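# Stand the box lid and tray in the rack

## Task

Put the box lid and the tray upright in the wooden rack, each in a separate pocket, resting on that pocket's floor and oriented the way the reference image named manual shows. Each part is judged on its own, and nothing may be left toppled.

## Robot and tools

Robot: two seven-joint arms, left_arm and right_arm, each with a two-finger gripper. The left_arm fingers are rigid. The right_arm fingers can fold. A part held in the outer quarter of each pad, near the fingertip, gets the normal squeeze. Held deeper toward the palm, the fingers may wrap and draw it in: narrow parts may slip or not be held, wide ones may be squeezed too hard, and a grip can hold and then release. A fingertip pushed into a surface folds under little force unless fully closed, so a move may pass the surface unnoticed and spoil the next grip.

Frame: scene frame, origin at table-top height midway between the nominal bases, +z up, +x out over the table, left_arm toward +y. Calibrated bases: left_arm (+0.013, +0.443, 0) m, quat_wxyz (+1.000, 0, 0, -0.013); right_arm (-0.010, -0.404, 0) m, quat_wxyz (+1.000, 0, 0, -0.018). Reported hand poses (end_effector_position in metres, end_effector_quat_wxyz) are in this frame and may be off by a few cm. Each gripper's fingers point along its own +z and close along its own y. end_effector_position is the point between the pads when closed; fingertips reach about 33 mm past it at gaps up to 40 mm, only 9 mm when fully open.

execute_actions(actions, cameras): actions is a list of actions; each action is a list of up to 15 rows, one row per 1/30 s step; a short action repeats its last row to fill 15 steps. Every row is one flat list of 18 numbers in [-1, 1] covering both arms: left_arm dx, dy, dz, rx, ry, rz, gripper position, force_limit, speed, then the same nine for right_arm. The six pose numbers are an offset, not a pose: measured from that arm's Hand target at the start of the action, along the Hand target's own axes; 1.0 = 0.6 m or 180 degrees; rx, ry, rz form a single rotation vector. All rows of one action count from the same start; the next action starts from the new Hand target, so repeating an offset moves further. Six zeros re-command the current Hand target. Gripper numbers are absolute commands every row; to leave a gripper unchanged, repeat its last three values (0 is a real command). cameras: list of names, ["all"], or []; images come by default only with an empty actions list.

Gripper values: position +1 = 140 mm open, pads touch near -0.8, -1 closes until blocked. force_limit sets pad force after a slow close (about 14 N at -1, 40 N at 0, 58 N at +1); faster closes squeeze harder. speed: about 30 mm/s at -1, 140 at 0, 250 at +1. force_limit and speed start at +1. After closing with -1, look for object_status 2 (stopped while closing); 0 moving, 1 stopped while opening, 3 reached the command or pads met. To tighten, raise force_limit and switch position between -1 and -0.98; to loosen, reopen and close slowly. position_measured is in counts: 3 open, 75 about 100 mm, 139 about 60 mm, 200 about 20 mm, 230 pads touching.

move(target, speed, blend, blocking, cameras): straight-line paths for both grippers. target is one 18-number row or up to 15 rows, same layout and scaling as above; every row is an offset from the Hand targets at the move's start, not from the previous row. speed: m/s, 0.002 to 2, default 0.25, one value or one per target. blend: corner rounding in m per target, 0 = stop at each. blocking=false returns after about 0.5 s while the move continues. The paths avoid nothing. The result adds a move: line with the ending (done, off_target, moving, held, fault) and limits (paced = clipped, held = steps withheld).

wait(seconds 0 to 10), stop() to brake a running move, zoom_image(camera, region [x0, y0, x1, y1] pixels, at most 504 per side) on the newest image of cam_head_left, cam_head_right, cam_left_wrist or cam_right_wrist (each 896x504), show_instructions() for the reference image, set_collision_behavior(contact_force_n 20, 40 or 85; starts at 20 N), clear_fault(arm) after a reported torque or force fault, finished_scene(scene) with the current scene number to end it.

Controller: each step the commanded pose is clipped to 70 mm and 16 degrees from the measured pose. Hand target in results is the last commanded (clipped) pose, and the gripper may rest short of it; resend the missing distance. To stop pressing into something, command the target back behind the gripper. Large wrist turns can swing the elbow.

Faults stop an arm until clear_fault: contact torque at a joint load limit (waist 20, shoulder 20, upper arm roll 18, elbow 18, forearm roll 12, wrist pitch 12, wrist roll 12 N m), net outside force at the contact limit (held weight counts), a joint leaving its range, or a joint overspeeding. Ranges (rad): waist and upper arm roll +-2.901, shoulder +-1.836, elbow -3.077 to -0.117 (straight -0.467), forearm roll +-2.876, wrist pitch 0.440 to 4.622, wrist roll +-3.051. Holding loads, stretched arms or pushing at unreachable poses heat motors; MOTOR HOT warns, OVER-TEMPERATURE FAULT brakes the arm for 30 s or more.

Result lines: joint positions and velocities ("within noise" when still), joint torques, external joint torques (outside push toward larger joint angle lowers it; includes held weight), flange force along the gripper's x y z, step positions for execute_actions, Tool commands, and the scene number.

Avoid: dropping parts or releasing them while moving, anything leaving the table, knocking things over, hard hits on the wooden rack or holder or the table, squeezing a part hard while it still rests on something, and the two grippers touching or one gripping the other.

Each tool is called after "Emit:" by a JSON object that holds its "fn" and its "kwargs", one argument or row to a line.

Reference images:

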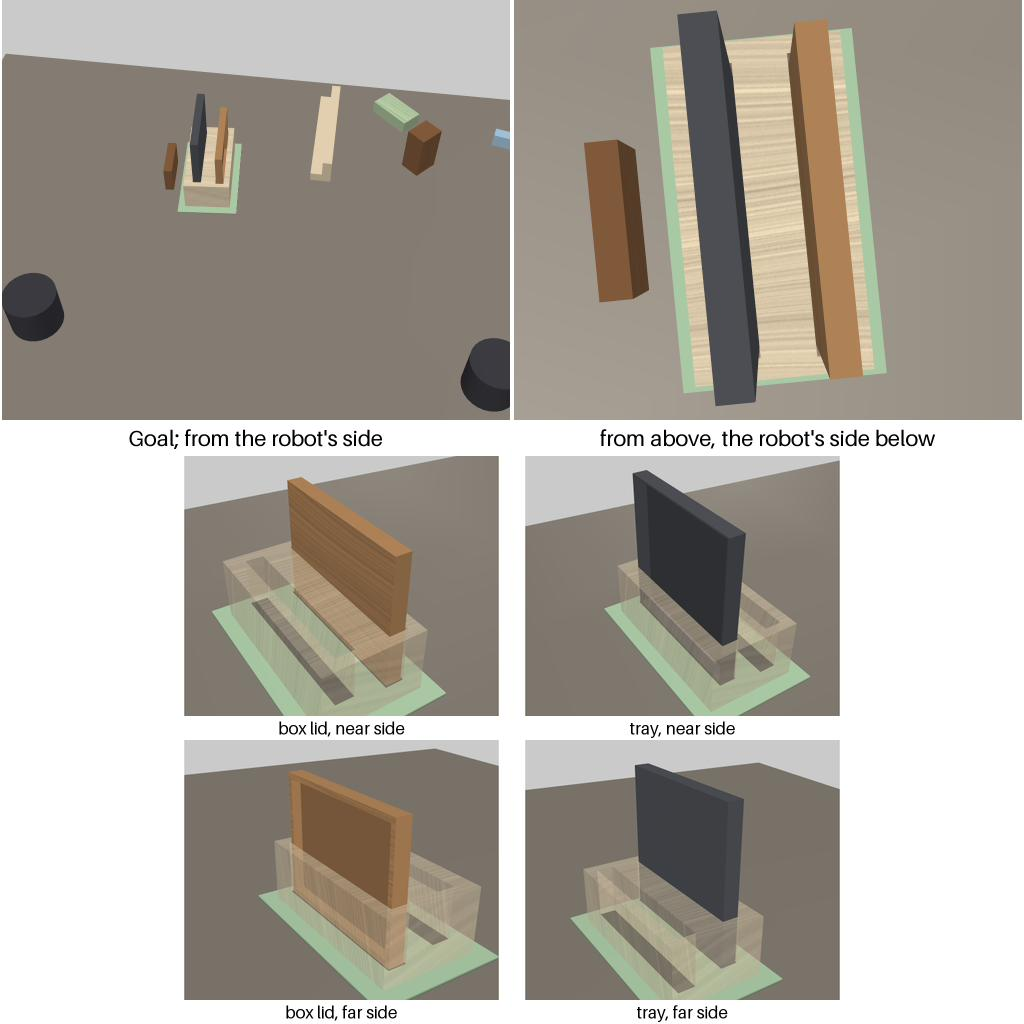

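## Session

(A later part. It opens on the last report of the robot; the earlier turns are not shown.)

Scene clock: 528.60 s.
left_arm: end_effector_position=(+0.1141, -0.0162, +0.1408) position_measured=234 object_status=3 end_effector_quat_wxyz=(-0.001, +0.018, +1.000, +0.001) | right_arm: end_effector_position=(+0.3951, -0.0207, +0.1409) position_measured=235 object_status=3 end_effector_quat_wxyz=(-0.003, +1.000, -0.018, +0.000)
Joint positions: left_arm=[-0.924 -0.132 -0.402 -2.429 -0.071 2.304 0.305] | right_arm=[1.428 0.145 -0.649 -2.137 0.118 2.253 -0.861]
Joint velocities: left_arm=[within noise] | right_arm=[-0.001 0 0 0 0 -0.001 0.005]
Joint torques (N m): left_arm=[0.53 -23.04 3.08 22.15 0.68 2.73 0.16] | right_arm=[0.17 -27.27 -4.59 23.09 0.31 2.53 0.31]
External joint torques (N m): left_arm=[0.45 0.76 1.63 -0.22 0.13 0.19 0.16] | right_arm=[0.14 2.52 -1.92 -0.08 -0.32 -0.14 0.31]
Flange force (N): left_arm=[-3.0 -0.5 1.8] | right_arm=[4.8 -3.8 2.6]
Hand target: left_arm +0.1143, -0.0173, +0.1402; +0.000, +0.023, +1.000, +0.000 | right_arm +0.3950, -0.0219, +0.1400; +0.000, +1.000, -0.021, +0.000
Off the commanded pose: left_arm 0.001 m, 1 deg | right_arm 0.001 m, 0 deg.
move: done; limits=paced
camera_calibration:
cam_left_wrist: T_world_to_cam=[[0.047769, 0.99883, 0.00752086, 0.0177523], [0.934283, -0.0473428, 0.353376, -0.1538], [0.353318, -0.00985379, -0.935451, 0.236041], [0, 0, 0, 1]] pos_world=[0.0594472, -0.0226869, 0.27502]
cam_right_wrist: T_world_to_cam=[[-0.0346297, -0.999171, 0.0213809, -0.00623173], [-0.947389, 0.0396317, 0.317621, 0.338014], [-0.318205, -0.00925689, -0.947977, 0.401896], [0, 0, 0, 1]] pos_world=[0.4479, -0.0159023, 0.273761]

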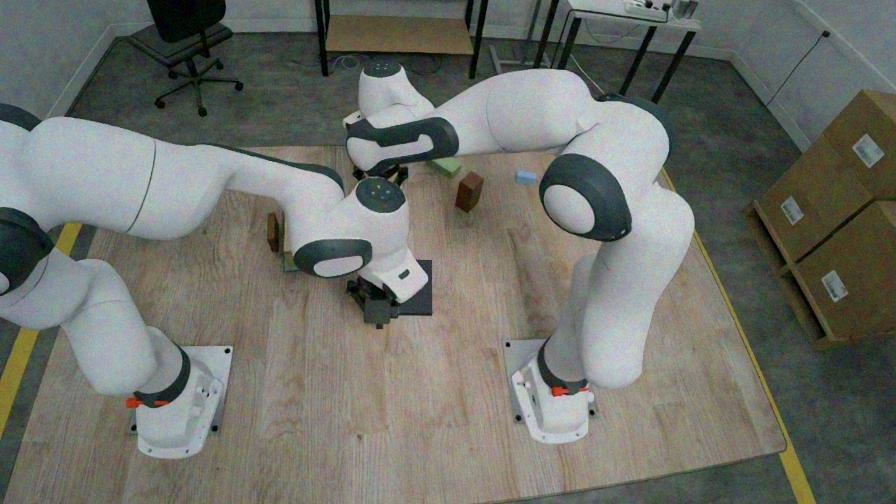

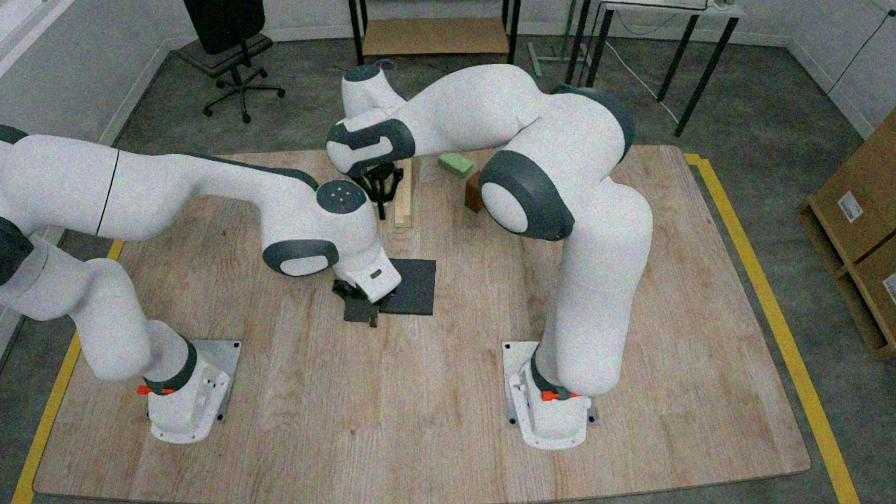

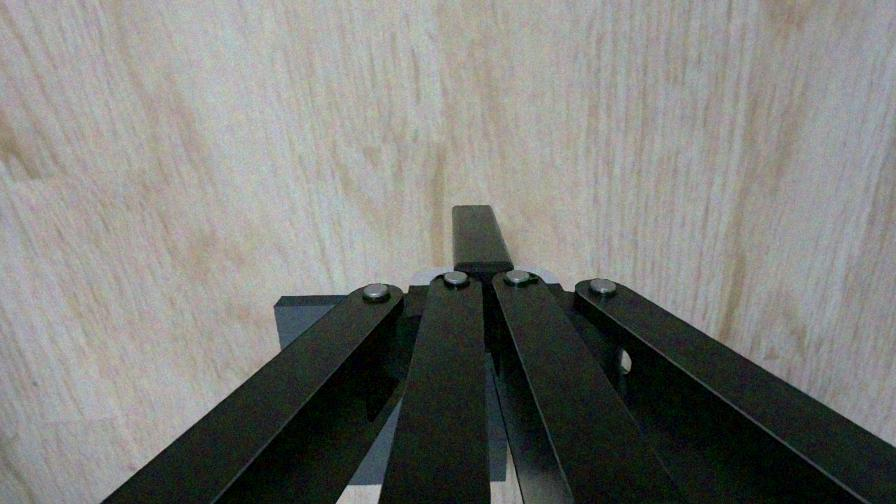

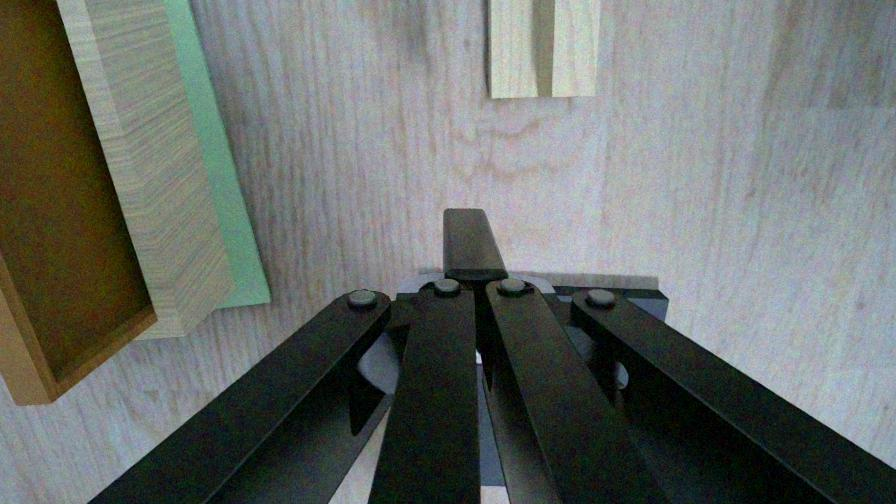

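Emit:
{"fn": "set_collision_behavior", "kwargs": {
  "contact_force_n": 40
}}

Emit:
{"fn": "move", "kwargs": {
  "target": [
    [-0.043,0,0.1,0,0,0,-1,-1,0.5,-0.033,0,0.1,0,0,0,-1,-1,0.5],
    [-0.043,0,0.1637,0,0,0,-1,-1,0.5,-0.033,0,0.163,0,0,0,-1,-1,0.5]
  ],
  "speed": [0.2,0.06],
  "blend": [0.01,0],
  "cameras": ["all"]
}}

Emit:
{"fn": "zoom_image", "kwargs": {
  "camera": "cam_head_right",
  "region": [340, 200, 460, 340]
}}

Set on each arm: contact force limit 40 N; load limits (N m) waist: 35, shoulder: 35, upper arm roll: 32, elbow: 30, forearm roll: 12, wrist pitch: 12, wrist roll: 12.

Scene clock: 541.13 s.
left_arm: end_effector_position=(+0.1375, -0.0132, +0.0536) position_measured=234 object_status=3 end_effector_quat_wxyz=(-0.004, +0.029, +1.000, +0.008) | right_arm: end_effector_position=(+0.3748, -0.0215, +0.0470) position_measured=235 object_status=3 end_effector_quat_wxyz=(+0.001, +1.000, -0.024, +0.000)
Joint positions: left_arm=[-0.895 0.075 -0.379 -2.466 0.042 2.518 0.296] | right_arm=[1.394 0.289 -0.571 -2.238 0.249 2.467 -0.915]
Joint velocities: left_arm=[within noise] | right_arm=[-0.002 0 0 0.001 0 0.002 -0.005]
Joint torques (N m): left_arm=[0.47 -28.7 0.99 19.57 0.17 2.48 -0.05] | right_arm=[-1.08 -31.09 -5.85 19.92 0.76 2.99 -0.19]
External joint torques (N m): left_arm=[0.34 -0.45 1.6 -0.11 -0.25 -0.03 -0.05] | right_arm=[-1.06 1.85 -1.13 -0.53 0.25 0.33 -0.19]
Flange force (N): left_arm=[-1.2 2.0 -1.1] | right_arm=[4.1 -0.7 5.3]
Hand target: left_arm +0.1375, -0.0136, +0.0550; -0.004, +0.029, +1.000, +0.008 (not the last commanded pose) | right_arm +0.3752, -0.0211, +0.0463; +0.000, +1.000, -0.021, +0.000 (not the last commanded pose)
Off the commanded pose: left_arm 0.013 m, 1 deg | right_arm 0.005 m, 0 deg.
move: held (left_arm; a check stopped the path), off_target (right_arm; braked when a check withheld steps of left_arm); path passed 1 of 2 targets; limits=held
pose unreachable (left arm): on one or more control steps of this call, first in action 0 (counted from 0), this arm could not follow its commanded pose, so it was not sent that pose on those steps. It may still have moved: this result reports where it is.
cause: moving toward the commanded pose would bring a part of the arm too close to another arm (a part of this arm just beyond joint 5 (forearm roll) and a part of the right arm just beyond its joint 5 (forearm roll), along the way the arms are being sent, or toward where that arm still pushes).
camera_calibration:
cam_left_wrist: T_world_to_cam=[[0.0702978, 0.997316, 0.020456, 0.0105851], [0.935372, -0.0730292, 0.346044, -0.144839], [0.346609, -0.00519213, -0.937995, 0.147364], [0, 0, 0, 1]] pos_world=[0.0836564, -0.020369, 0.188131]
cam_right_wrist: T_world_to_cam=[[-0.0449687, -0.998558, 0.0293108, -0.0022013], [-0.946446, 0.0519753, 0.318652, 0.348466], [-0.319716, -0.0134118, -0.947419, 0.306778], [0, 0, 0, 1]] pos_world=[0.427786, -0.0161953, 0.179672]

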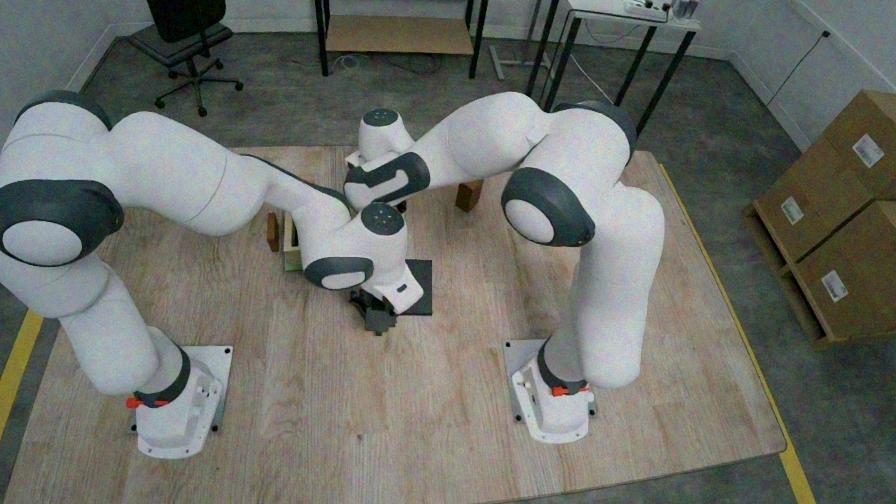

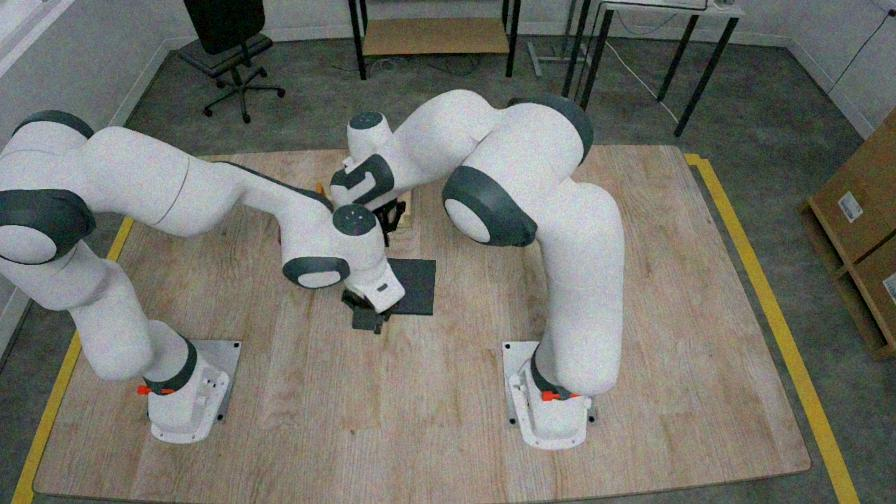

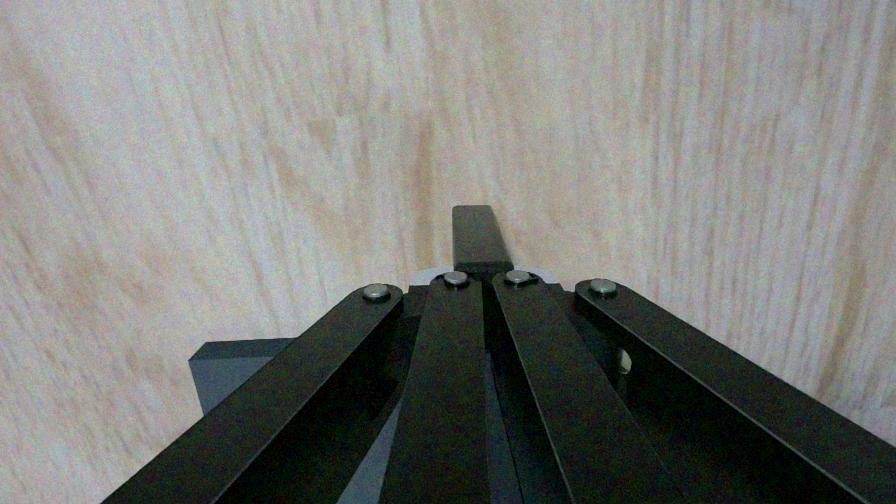

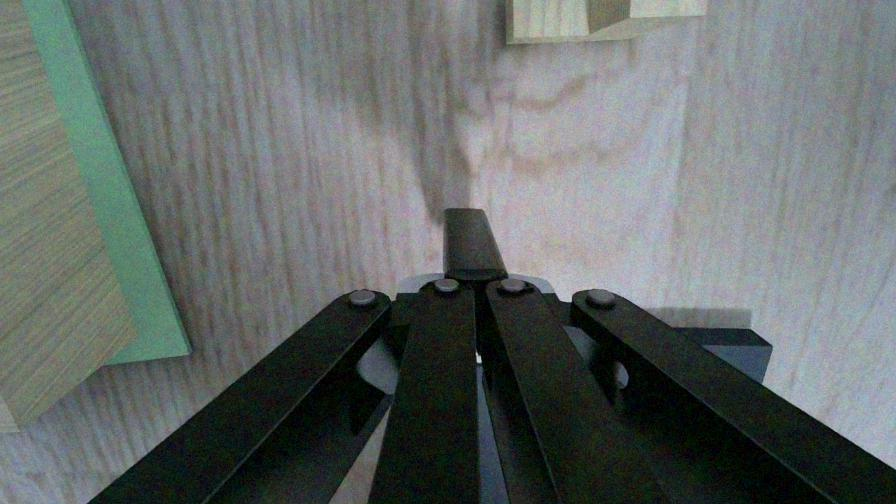

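Scaled by 3.600 from the camera's 896x504 image, which has a finer 1280x720 frame.

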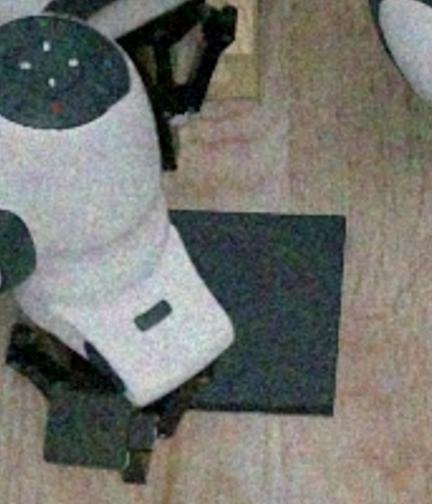

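Emit:
{"fn": "move", "kwargs": {
  "target": [
    [0.013,-0.011,-0.158,0,0,-0.25,-1,-1,0.5,0.0165,0,-0.173,0,0,-0.25,-1,-1,0.5],
    [-0.0118,-0.0135,-0.108,0,0,-0.5,-1,-1,0.5,0.008,0.001,-0.123,0,0,-0.5,-1,-1,0.5],
    [-0.0118,-0.0135,0.0217,0,0,-0.5,-1,-1,0.5,0.008,0.001,0.007,0,0,-0.5,-1,-1,0.5]
  ],
  "speed": [0.25,0.3,0.1],
  "blend": [0.02,0.02,0],
  "cameras": ["all"]
}}

Emit:
{"fn": "zoom_image", "kwargs": {
  "camera": "cam_head_left",
  "region": [340, 200, 460, 340]
}}

Emit:
{"fn": "zoom_image", "kwargs": {
  "camera": "cam_head_right",
  "region": [340, 200, 460, 340]
}}

Scene clock: 564.73 s.
left_arm: end_effector_position=(+0.1410, -0.0207, +0.1257) position_measured=234 object_status=3 end_effector_quat_wxyz=(-0.011, -0.573, +0.820, +0.012) | right_arm: end_effector_position=(+0.3792, -0.0223, +0.1272) position_measured=235 object_status=3 end_effector_quat_wxyz=(+0.009, +0.822, +0.569, +0.001)
Joint positions: left_arm=[-0.803 -0.062 -0.458 -2.395 -0.077 2.322 -0.882] | right_arm=[1.249 0.116 -0.435 -2.191 0.04 2.295 -2.028]
Joint velocities: left_arm=[-0.001 0 0.002 0 -0.002 -0.001 0.005] | right_arm=[0 0.001 0 0 -0.001 0.001 0.006]
Joint torques (N m): left_arm=[0.44 -25.11 2.5 21.76 0.47 2.6 0.18] | right_arm=[-0.37 -30.06 -2.91 22.58 0.66 2.74 0.32]
External joint torques (N m): left_arm=[0.39 0.14 1.7 -0.37 -0.11 0 0.17] | right_arm=[-0.27 1.82 -1.39 -0.11 -0.03 0.1 0.32]
Flange force (N): left_arm=[-2.7 -1.2 0.1] | right_arm=[3.6 2.5 3.0]
Hand target: left_arm +0.1408, -0.0210, +0.1266; -0.011, -0.569, +0.822, +0.011 (not the last commanded pose) | right_arm +0.3795, -0.0221, +0.1280; +0.009, +0.824, +0.566, +0.002 (not the last commanded pose)
Off the commanded pose: left_arm 0.084 m, 17 deg | right_arm 0.085 m, 18 deg.
move: held (left_arm, right_arm; a check stopped the path); path passed 1 of 3 targets; limits=held
pose unreachable (left arm): on one or more control steps of this call, first in action 0 (counted from 0), this arm could not follow its commanded pose, so it was not sent that pose on those steps. It may still have moved: this result reports where it is.
cause: moving toward the commanded pose would bring a part of the arm too close to another arm (a part of this arm just beyond joint 6 (wrist pitch) and a part of the right arm just beyond its joint 5 (forearm roll), at the place that arm was heading or pushing toward when its own hold began).
pose unreachable (right arm): on one or more control steps of this call, first in action 0 (counted from 0), this arm could not follow its commanded pose, so it was not sent that pose on those steps. It may still have moved: this result reports where it is.
cause: moving toward the commanded pose would bring a part of the arm too close to another arm (a part of this arm just beyond joint 5 (forearm roll) and a part of the left arm just beyond its joint 6 (wrist pitch), along the way the arms are being sent, or toward where that arm still pushes).
camera_calibration:
cam_left_wrist: T_world_to_cam=[[-0.934191, 0.35488, 0.0367143, 0.142585], [0.344636, 0.871002, 0.350116, -0.0712862], [0.0922708, 0.339728, -0.935987, 0.256523], [0, 0, 0, 1]] pos_world=[0.134099, -0.0756579, 0.259826]
cam_right_wrist: T_world_to_cam=[[0.935839, -0.349661, 0.0440646, -0.364483], [-0.344376, -0.880714, 0.32519, 0.0771303], [-0.0748981, -0.319501, -0.944621, 0.284157], [0, 0, 0, 1]] pos_world=[0.388942, 0.0312727, 0.2594]

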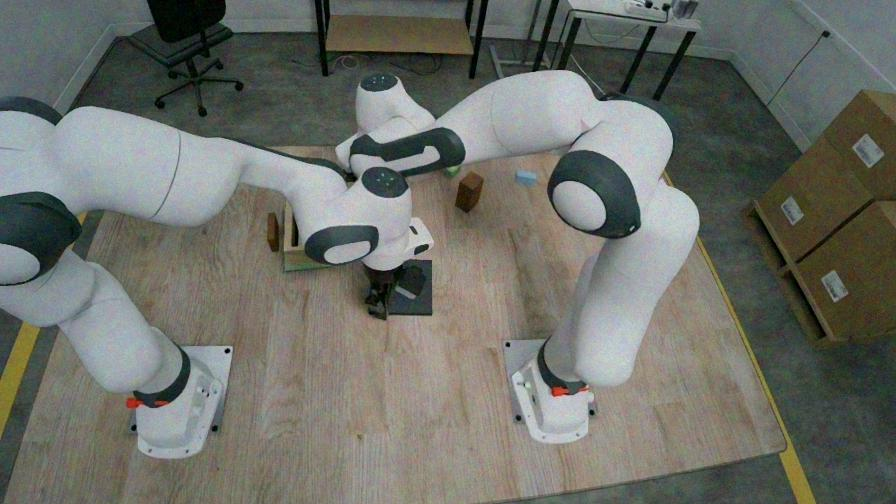

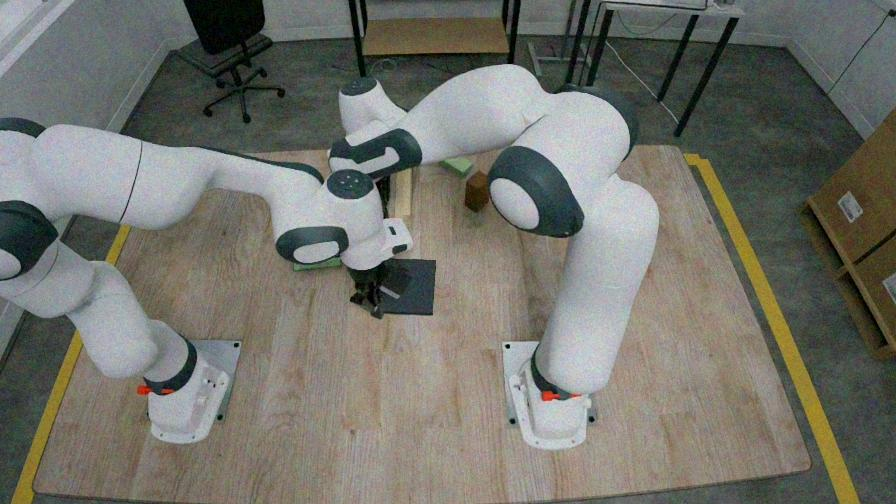

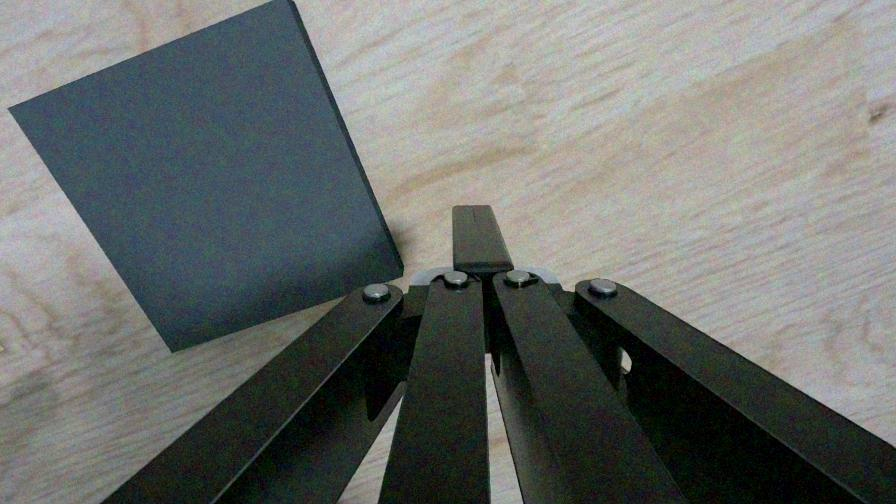

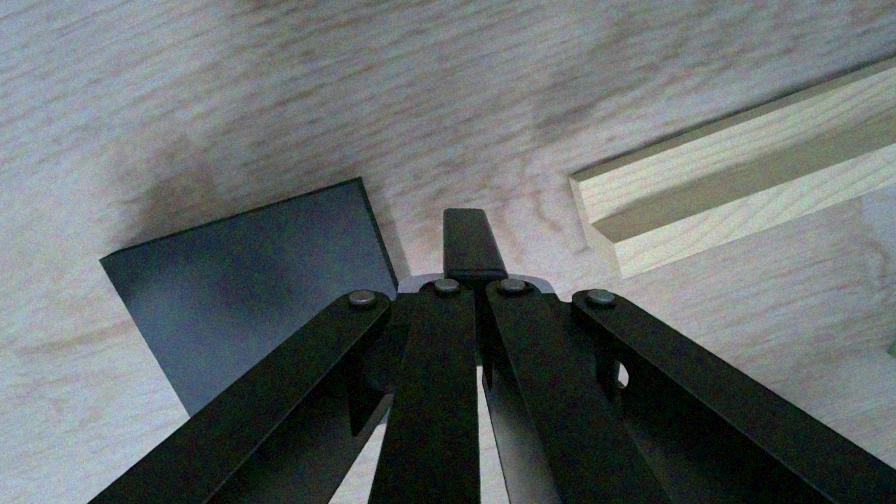

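Scaled by 3.600 from the camera's 896x504 image, which has a finer 1280x720 frame.

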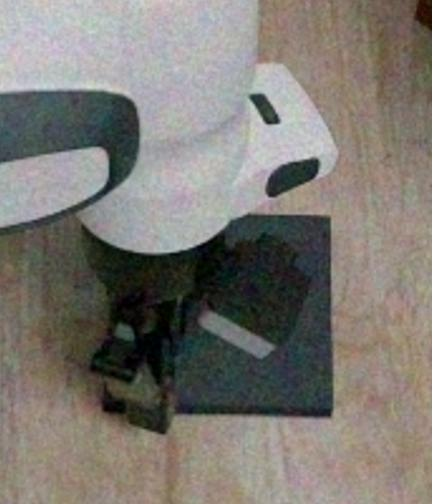

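Scaled by 3.600 from the camera's 896x504 image, which has a finer 1280x720 frame.

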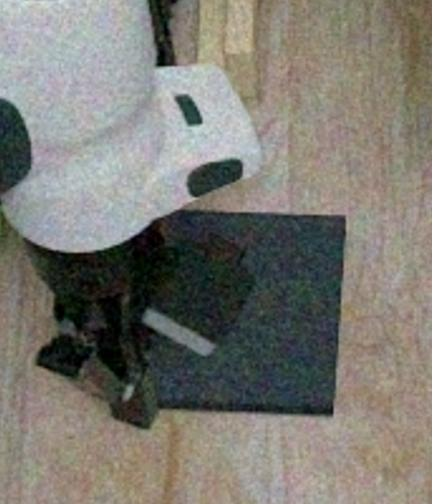

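Emit:
{"fn": "move", "kwargs": {
  "target": [
    [-0.2555,-0.064,-0.133,0,0,-0.05,-1,-1,0.5,-0.372,0.0535,-0.133,0,0,0.45,-1,-1,0.5],
    [-0.2137,-0.2367,0.0117,0,0,-0.101,-1,-1,0.5,-0.2998,-0.0135,0.0133,0,0,0.8967,-1,-1,0.5]
  ],
  "speed": [0.35,0.35],
  "blend": [0.03,0],
  "cameras": ["all"]
}}

Emit:
{"fn": "zoom_image", "kwargs": {
  "camera": "cam_head_left",
  "region": [340, 180, 480, 340]
}}

Emit:
{"fn": "zoom_image", "kwargs": {
  "camera": "cam_head_right",
  "region": [340, 180, 480, 340]
}}

Scene clock: 640.57 s.
left_arm: end_effector_position=(+0.3166, +0.0489, +0.1151) position_measured=234 object_status=3 end_effector_quat_wxyz=(+0.010, +0.689, -0.725, -0.014) | right_arm: end_effector_position=(+0.3065, -0.1881, +0.1201) position_measured=235 object_status=3 end_effector_quat_wxyz=(+0.001, +0.695, -0.719, +0.009)
Joint positions: left_arm=[-0.666 0.015 -0.213 -2.338 -0.026 2.326 -0.835] | right_arm=[0.232 -0.381 0.435 -2.721 0.198 2.363 0.494]
Joint velocities: left_arm=[within noise] | right_arm=[0 0 -0.001 0 0.001 0 0.007]
Joint torques (N m): left_arm=[0.57 -29.06 1.8 21.9 0.84 2.79 -0.29] | right_arm=[-0.95 -13.53 -4.95 21.61 0.8 2.64 0.27]
External joint torques (N m): left_arm=[0.41 0.71 1.73 -0.09 0.27 0.21 -0.29] | right_arm=[-0.89 0.71 -0.89 -0.03 0.28 0.09 0.27]
Flange force (N): left_arm=[0.4 -2.5 2.0] | right_arm=[-0.1 -3.1 1.7]
Hand target: left_arm +0.3186, +0.0489, +0.1145; +0.009, +0.692, -0.722, -0.013 | right_arm +0.3074, -0.1872, +0.1211; +0.000, +0.692, -0.722, +0.009
Off the commanded pose: left_arm 0.002 m, 0 deg | right_arm 0.002 m, 1 deg.
move: done
camera_calibration:
cam_left_wrist: T_world_to_cam=[[-0.997262, 0.0630463, 0.0386369, 0.31633], [0.0727349, 0.930484, 0.35904, -0.106563], [-0.0133148, 0.360868, -0.932522, 0.238787], [0, 0, 0, 1]] pos_world=[0.326394, -0.00695851, 0.248713]
cam_right_wrist: T_world_to_cam=[[-0.99936, 0.0318084, 0.0163537, 0.314046], [0.0352759, 0.952039, 0.303936, 0.139279], [-0.00590164, 0.304318, -0.952552, 0.316208], [0, 0, 0, 1]] pos_world=[0.310798, -0.238816, 0.253737]

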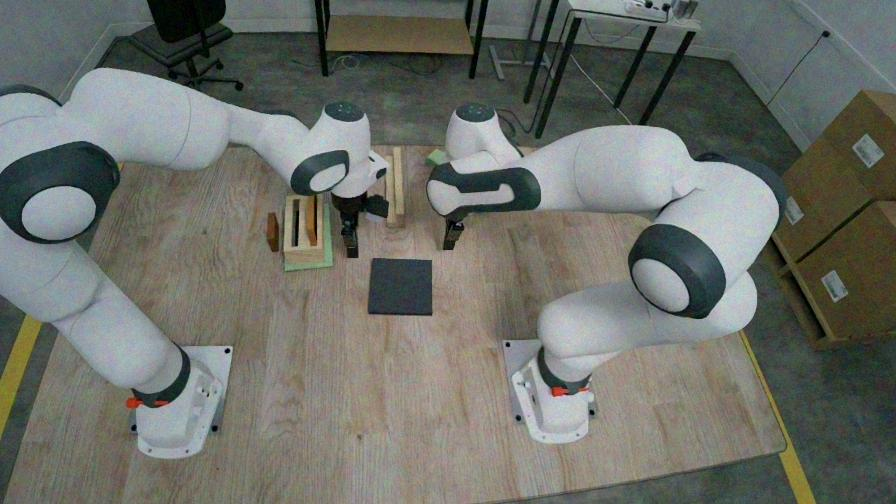

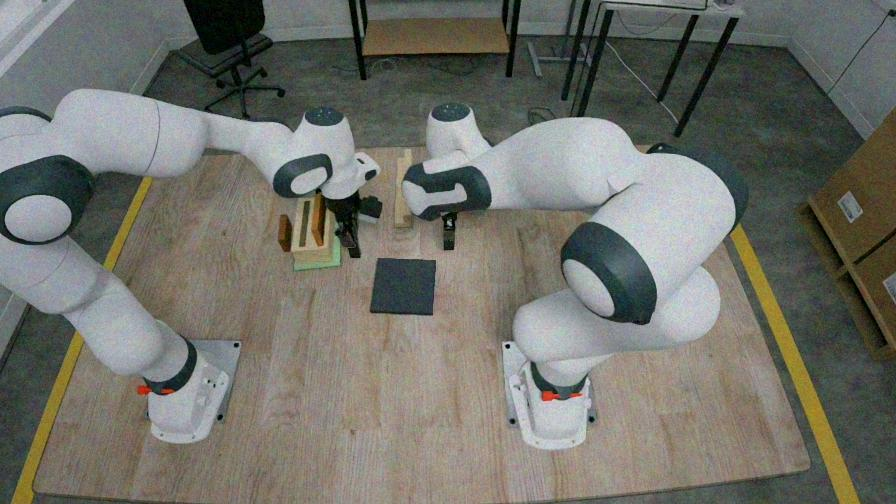

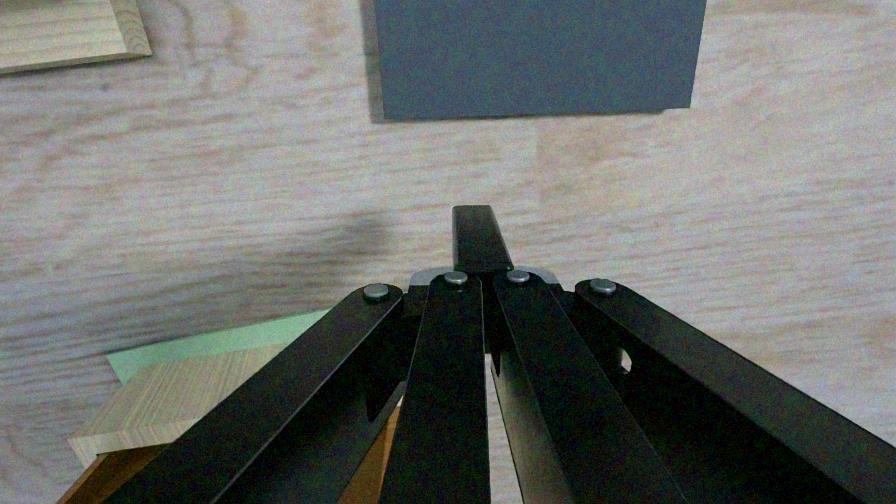

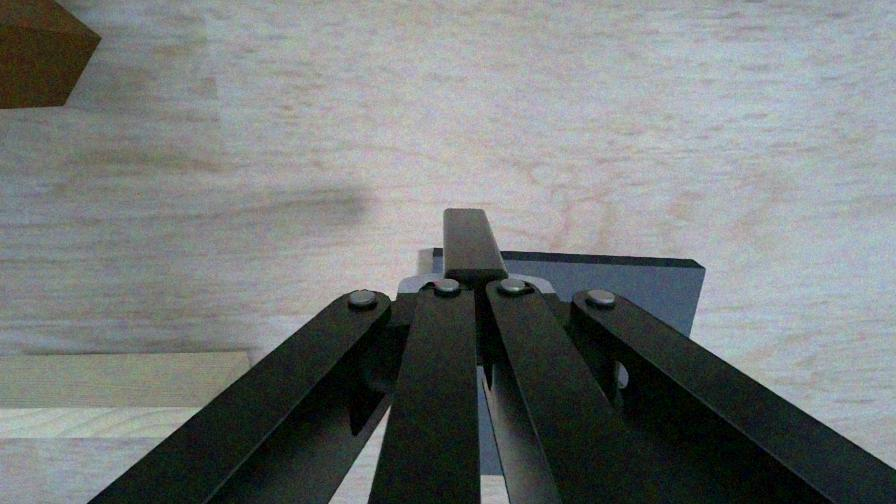

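Scaled by 3.150 from the camera's 896x504 image, which has a finer 1280x720 frame.

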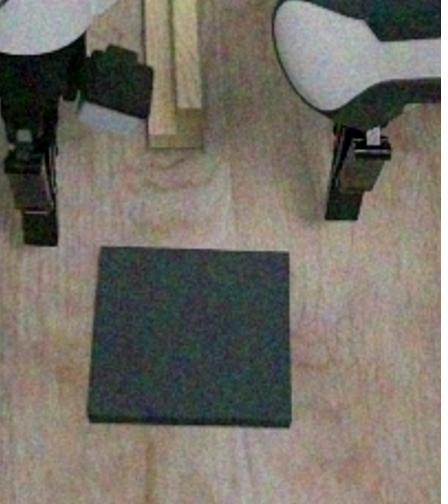

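Scaled by 3.150 from the camera's 896x504 image, which has a finer 1280x720 frame.

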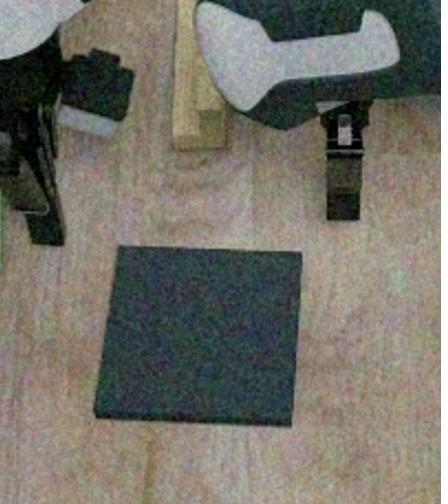

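Emit:
{"fn": "move", "kwargs": {
  "target": [
    [0,0,0.09,0,0,0,-1,-1,0.5,0,0,0.105,0,0,0,-1,-1,0.5],
    [0,0,0.1192,0,0,0,-1,-1,0.5,0,0,0.1352,0,0,0,-1,-1,0.5]
  ],
  "speed": [0.2,0.06],
  "blend": [0.01,0],
  "cameras": ["cam_head_left","cam_left_wrist","cam_right_wrist"]
}}

Emit:
{"fn": "zoom_image", "kwargs": {
  "camera": "cam_head_left",
  "region": [340, 200, 460, 340]
}}

Scene clock: 648.40 s.
left_arm: end_effector_position=(+0.3160, +0.0496, +0.0441) position_measured=234 object_status=3 end_effector_quat_wxyz=(+0.010, +0.690, -0.724, -0.013) | right_arm: end_effector_position=(+0.3078, -0.1886, +0.0404) position_measured=235 object_status=3 end_effector_quat_wxyz=(+0.000, +0.693, -0.721, +0.008)
Joint positions: left_arm=[-0.669 0.156 -0.208 -2.381 0.018 2.509 -0.866] | right_arm=[0.164 -0.15 0.506 -2.777 0.117 2.644 0.564]
Joint velocities: left_arm=[within noise] | right_arm=[0 -0.001 0.002 0 0 0 0.006]
Joint torques (N m): left_arm=[0.21 -31.57 1.03 19.44 0.72 2.79 -0.44] | right_arm=[-1.03 -16.17 -2.74 17.74 0.07 2.84 0.3]
External joint torques (N m): left_arm=[0.09 0.74 1.74 -0.31 0.25 0.21 -0.44] | right_arm=[-0.97 1.59 -0.89 -0.4 -0.31 0.29 0.3]
Flange force (N): left_arm=[0.6 -1.3 3.0] | right_arm=[-1.7 -5.8 8.5]
Hand target: left_arm +0.3164, +0.0493, +0.0430; +0.009, +0.692, -0.722, -0.013 | right_arm +0.3084, -0.1882, +0.0400; +0.000, +0.692, -0.722, +0.009
Off the commanded pose: left_arm 0.001 m, 0 deg | right_arm 0.001 m, 0 deg.
move: done; blend cut to 0.0091 m at target 1
camera_calibration:
cam_left_wrist: T_world_to_cam=[[-0.997441, 0.0607214, 0.0377369, 0.31863], [0.0702334, 0.930874, 0.358527, -0.0808644], [-0.0133581, 0.36026, -0.932756, 0.172334], [0, 0, 0, 1]] pos_world=[0.325796, -0.00615819, 0.177713]
cam_right_wrist: T_world_to_cam=[[-0.999213, 0.036481, 0.0155952, 0.317591], [0.0395059, 0.951084, 0.306395, 0.162371], [-0.00365475, 0.30677, -0.951777, 0.240226], [0, 0, 0, 1]] pos_world=[0.311804, -0.239708, 0.173939]
Images, in order (width x height): cam_head_left 896x504, cam_left_wrist 896x504, cam_right_wrist 896x504.

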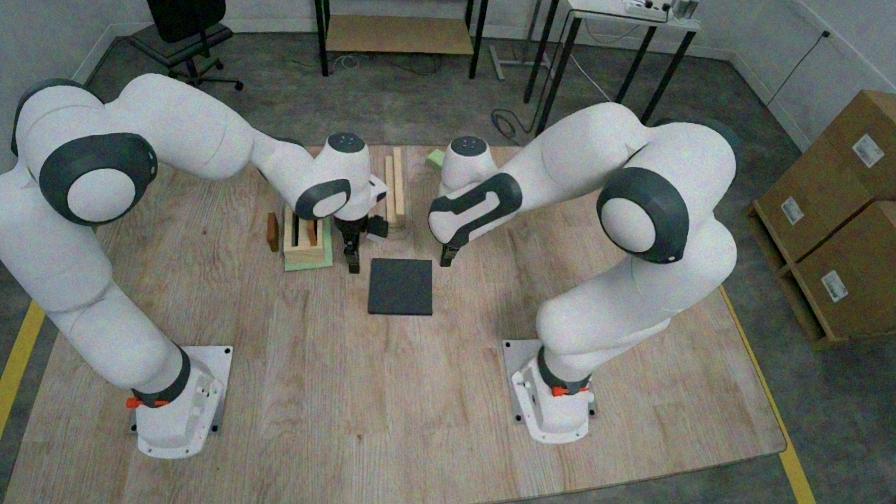

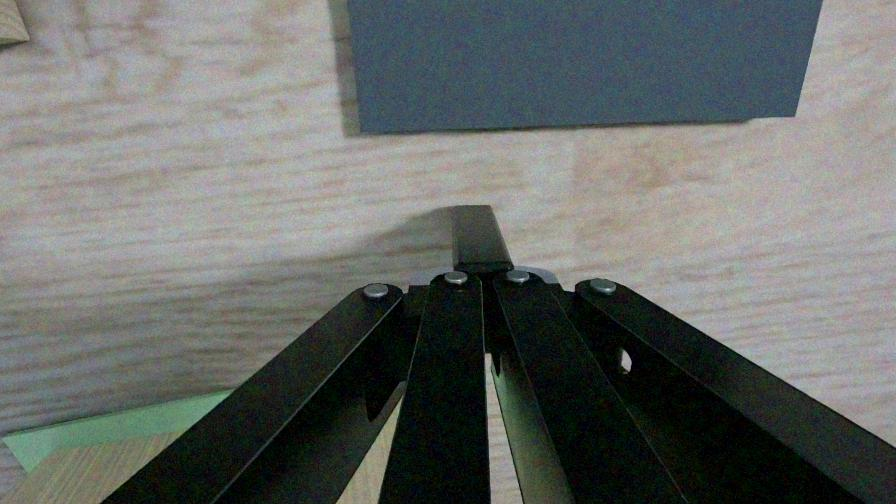

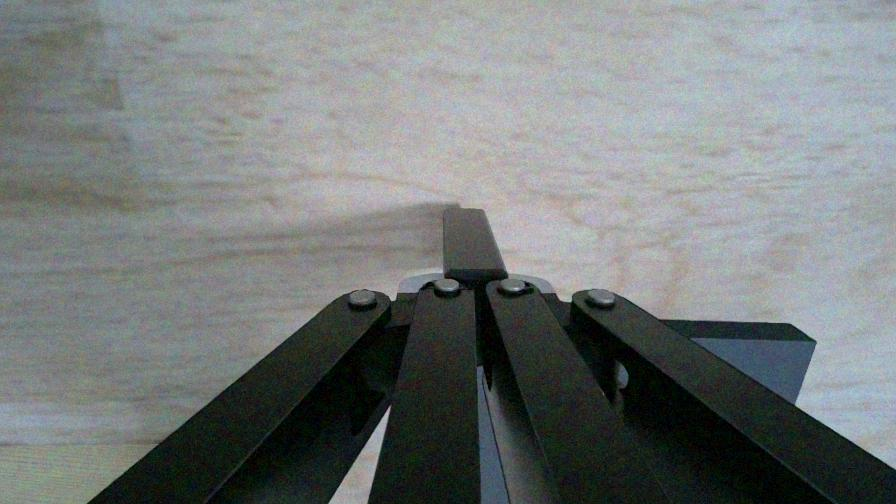

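Scaled by 3.600 from the camera's 896x504 image, which has a finer 1280x720 frame.

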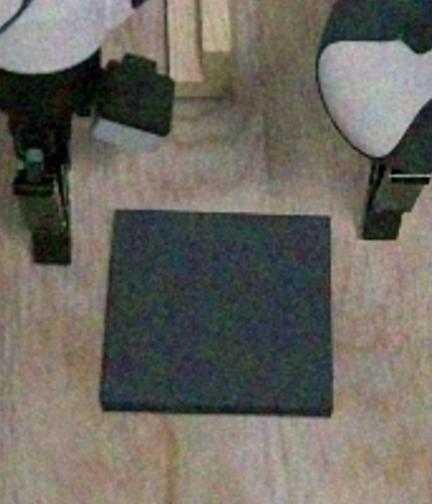

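Emit:
{"fn": "move", "kwargs": {
  "target": [
    [0.025,0,0,0,0,0,-1,-1,0.5,-0.025,0.0333,0,0,0,0,-1,-1,0.5],
    [0.0593,0,0,0,0,0,-1,-1,0.5,-0.0593,0.0333,0,0,0,0,-1,-1,0.5]
  ],
  "speed": [0.08,0.03],
  "cameras": ["cam_head_left","cam_head_right","cam_left_wrist","cam_right_wrist"]
}}

Emit:
{"fn": "zoom_image", "kwargs": {
  "camera": "cam_head_left",
  "region": [340, 200, 460, 340]
}}

Scene clock: 660.13 s.
left_arm: end_effector_position=(+0.3170, +0.0225, +0.0430) position_measured=234 object_status=3 end_effector_quat_wxyz=(+0.007, +0.693, -0.721, -0.019) | right_arm: end_effector_position=(+0.2891, -0.1623, +0.0388) position_measured=235 object_status=3 end_effector_quat_wxyz=(+0.007, +0.689, -0.725, +0.010)
Joint positions: left_arm=[-0.708 0.219 -0.202 -2.291 0.04 2.469 -0.923] | right_arm=[0.176 -0.138 0.579 -2.76 0.112 2.628 0.667]
Joint velocities: left_arm=[within noise] | right_arm=[0 0 0 0 0 0 0.008]
Joint torques (N m): left_arm=[-3.2 -32.2 -2.97 22.42 -0.16 5.16 -0.2] | right_arm=[4.47 -12.28 2.32 21.85 1.34 5.05 0.23]
External joint torques (N m): left_arm=[-3.31 2.5 -1.92 2.34 -0.65 2.62 -0.21] | right_arm=[4.57 4.97 4.29 3.79 0.95 2.56 0.23]
Flange force (N): left_arm=[12.6 -2.9 10.3] | right_arm=[-22.5 -6.1 20.2]
Hand target: left_arm +0.3148, +0.0138, +0.0428; +0.009, +0.692, -0.722, -0.013 | right_arm +0.2900, -0.1518, +0.0393; +0.000, +0.692, -0.722, +0.009
Off the commanded pose: left_arm 0.009 m, 1 deg | right_arm 0.011 m, 1 deg.
move: off_target (left_arm, right_arm)
camera_calibration:
cam_left_wrist: T_world_to_cam=[[-0.997773, 0.0517195, 0.0421253, 0.321474], [0.0636442, 0.927222, 0.369066, -0.0535052], [-0.0199716, 0.370925, -0.928448, 0.182663], [0, 0, 0, 1]] pos_world=[0.327812, -0.0347695, 0.175798]
cam_right_wrist: T_world_to_cam=[[-0.998514, 0.0495891, 0.02261, 0.299579], [0.0540571, 0.95395, 0.295053, 0.135289], [-0.00693741, 0.295837, -0.955213, 0.229816], [0, 0, 0, 1]] pos_world=[0.293415, -0.211903, 0.172833]

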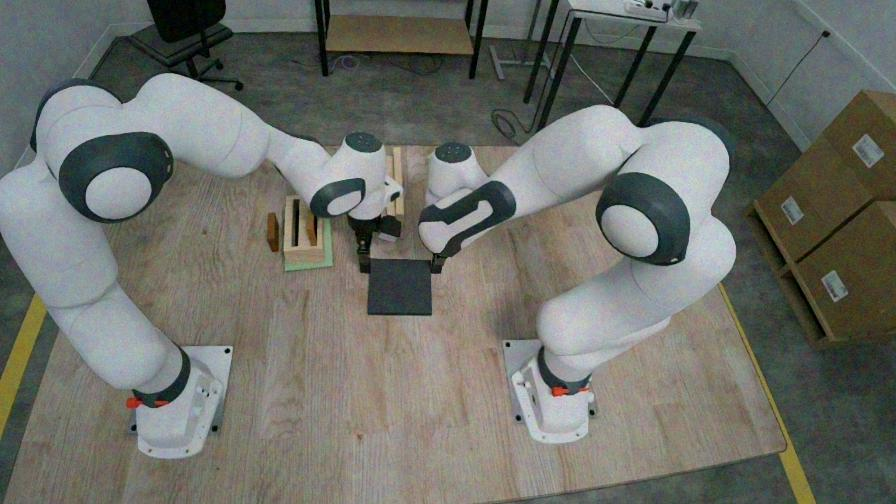

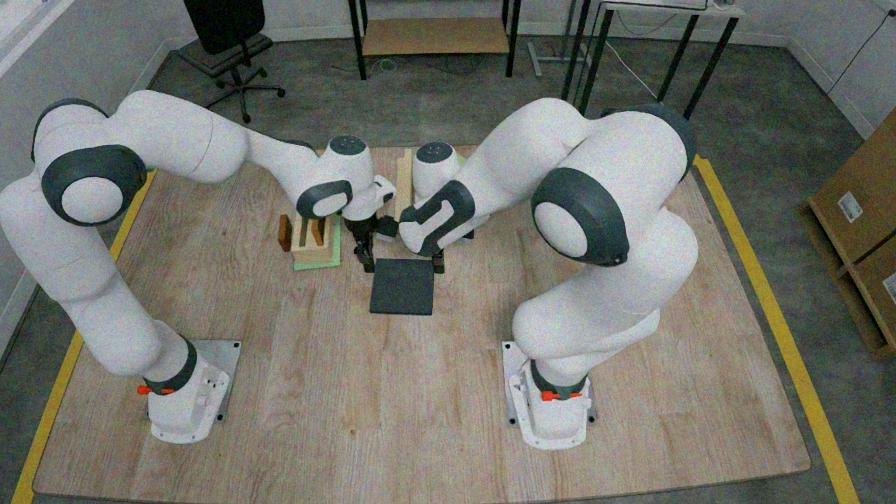

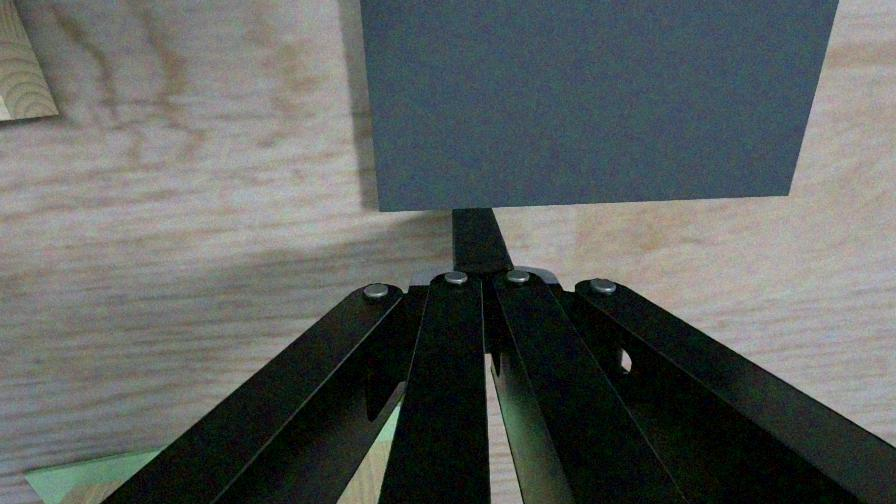

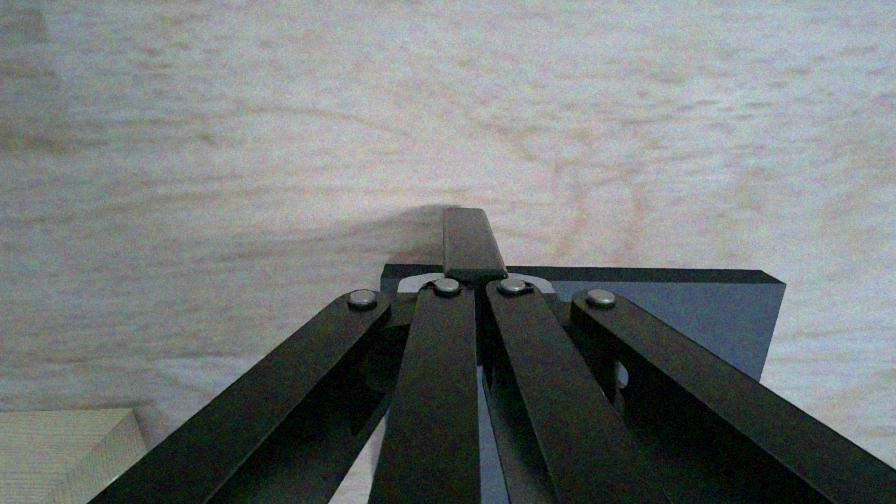

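Scaled by 3.600 from the camera's 896x504 image, which has a finer 1280x720 frame.

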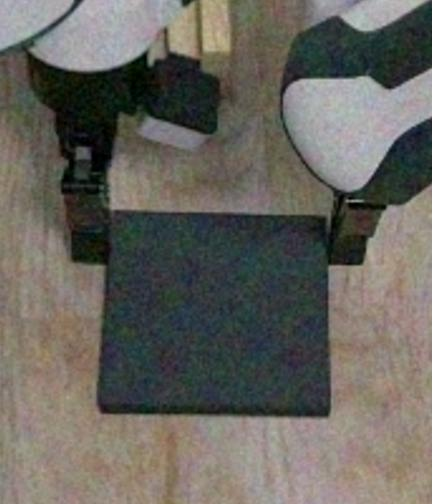

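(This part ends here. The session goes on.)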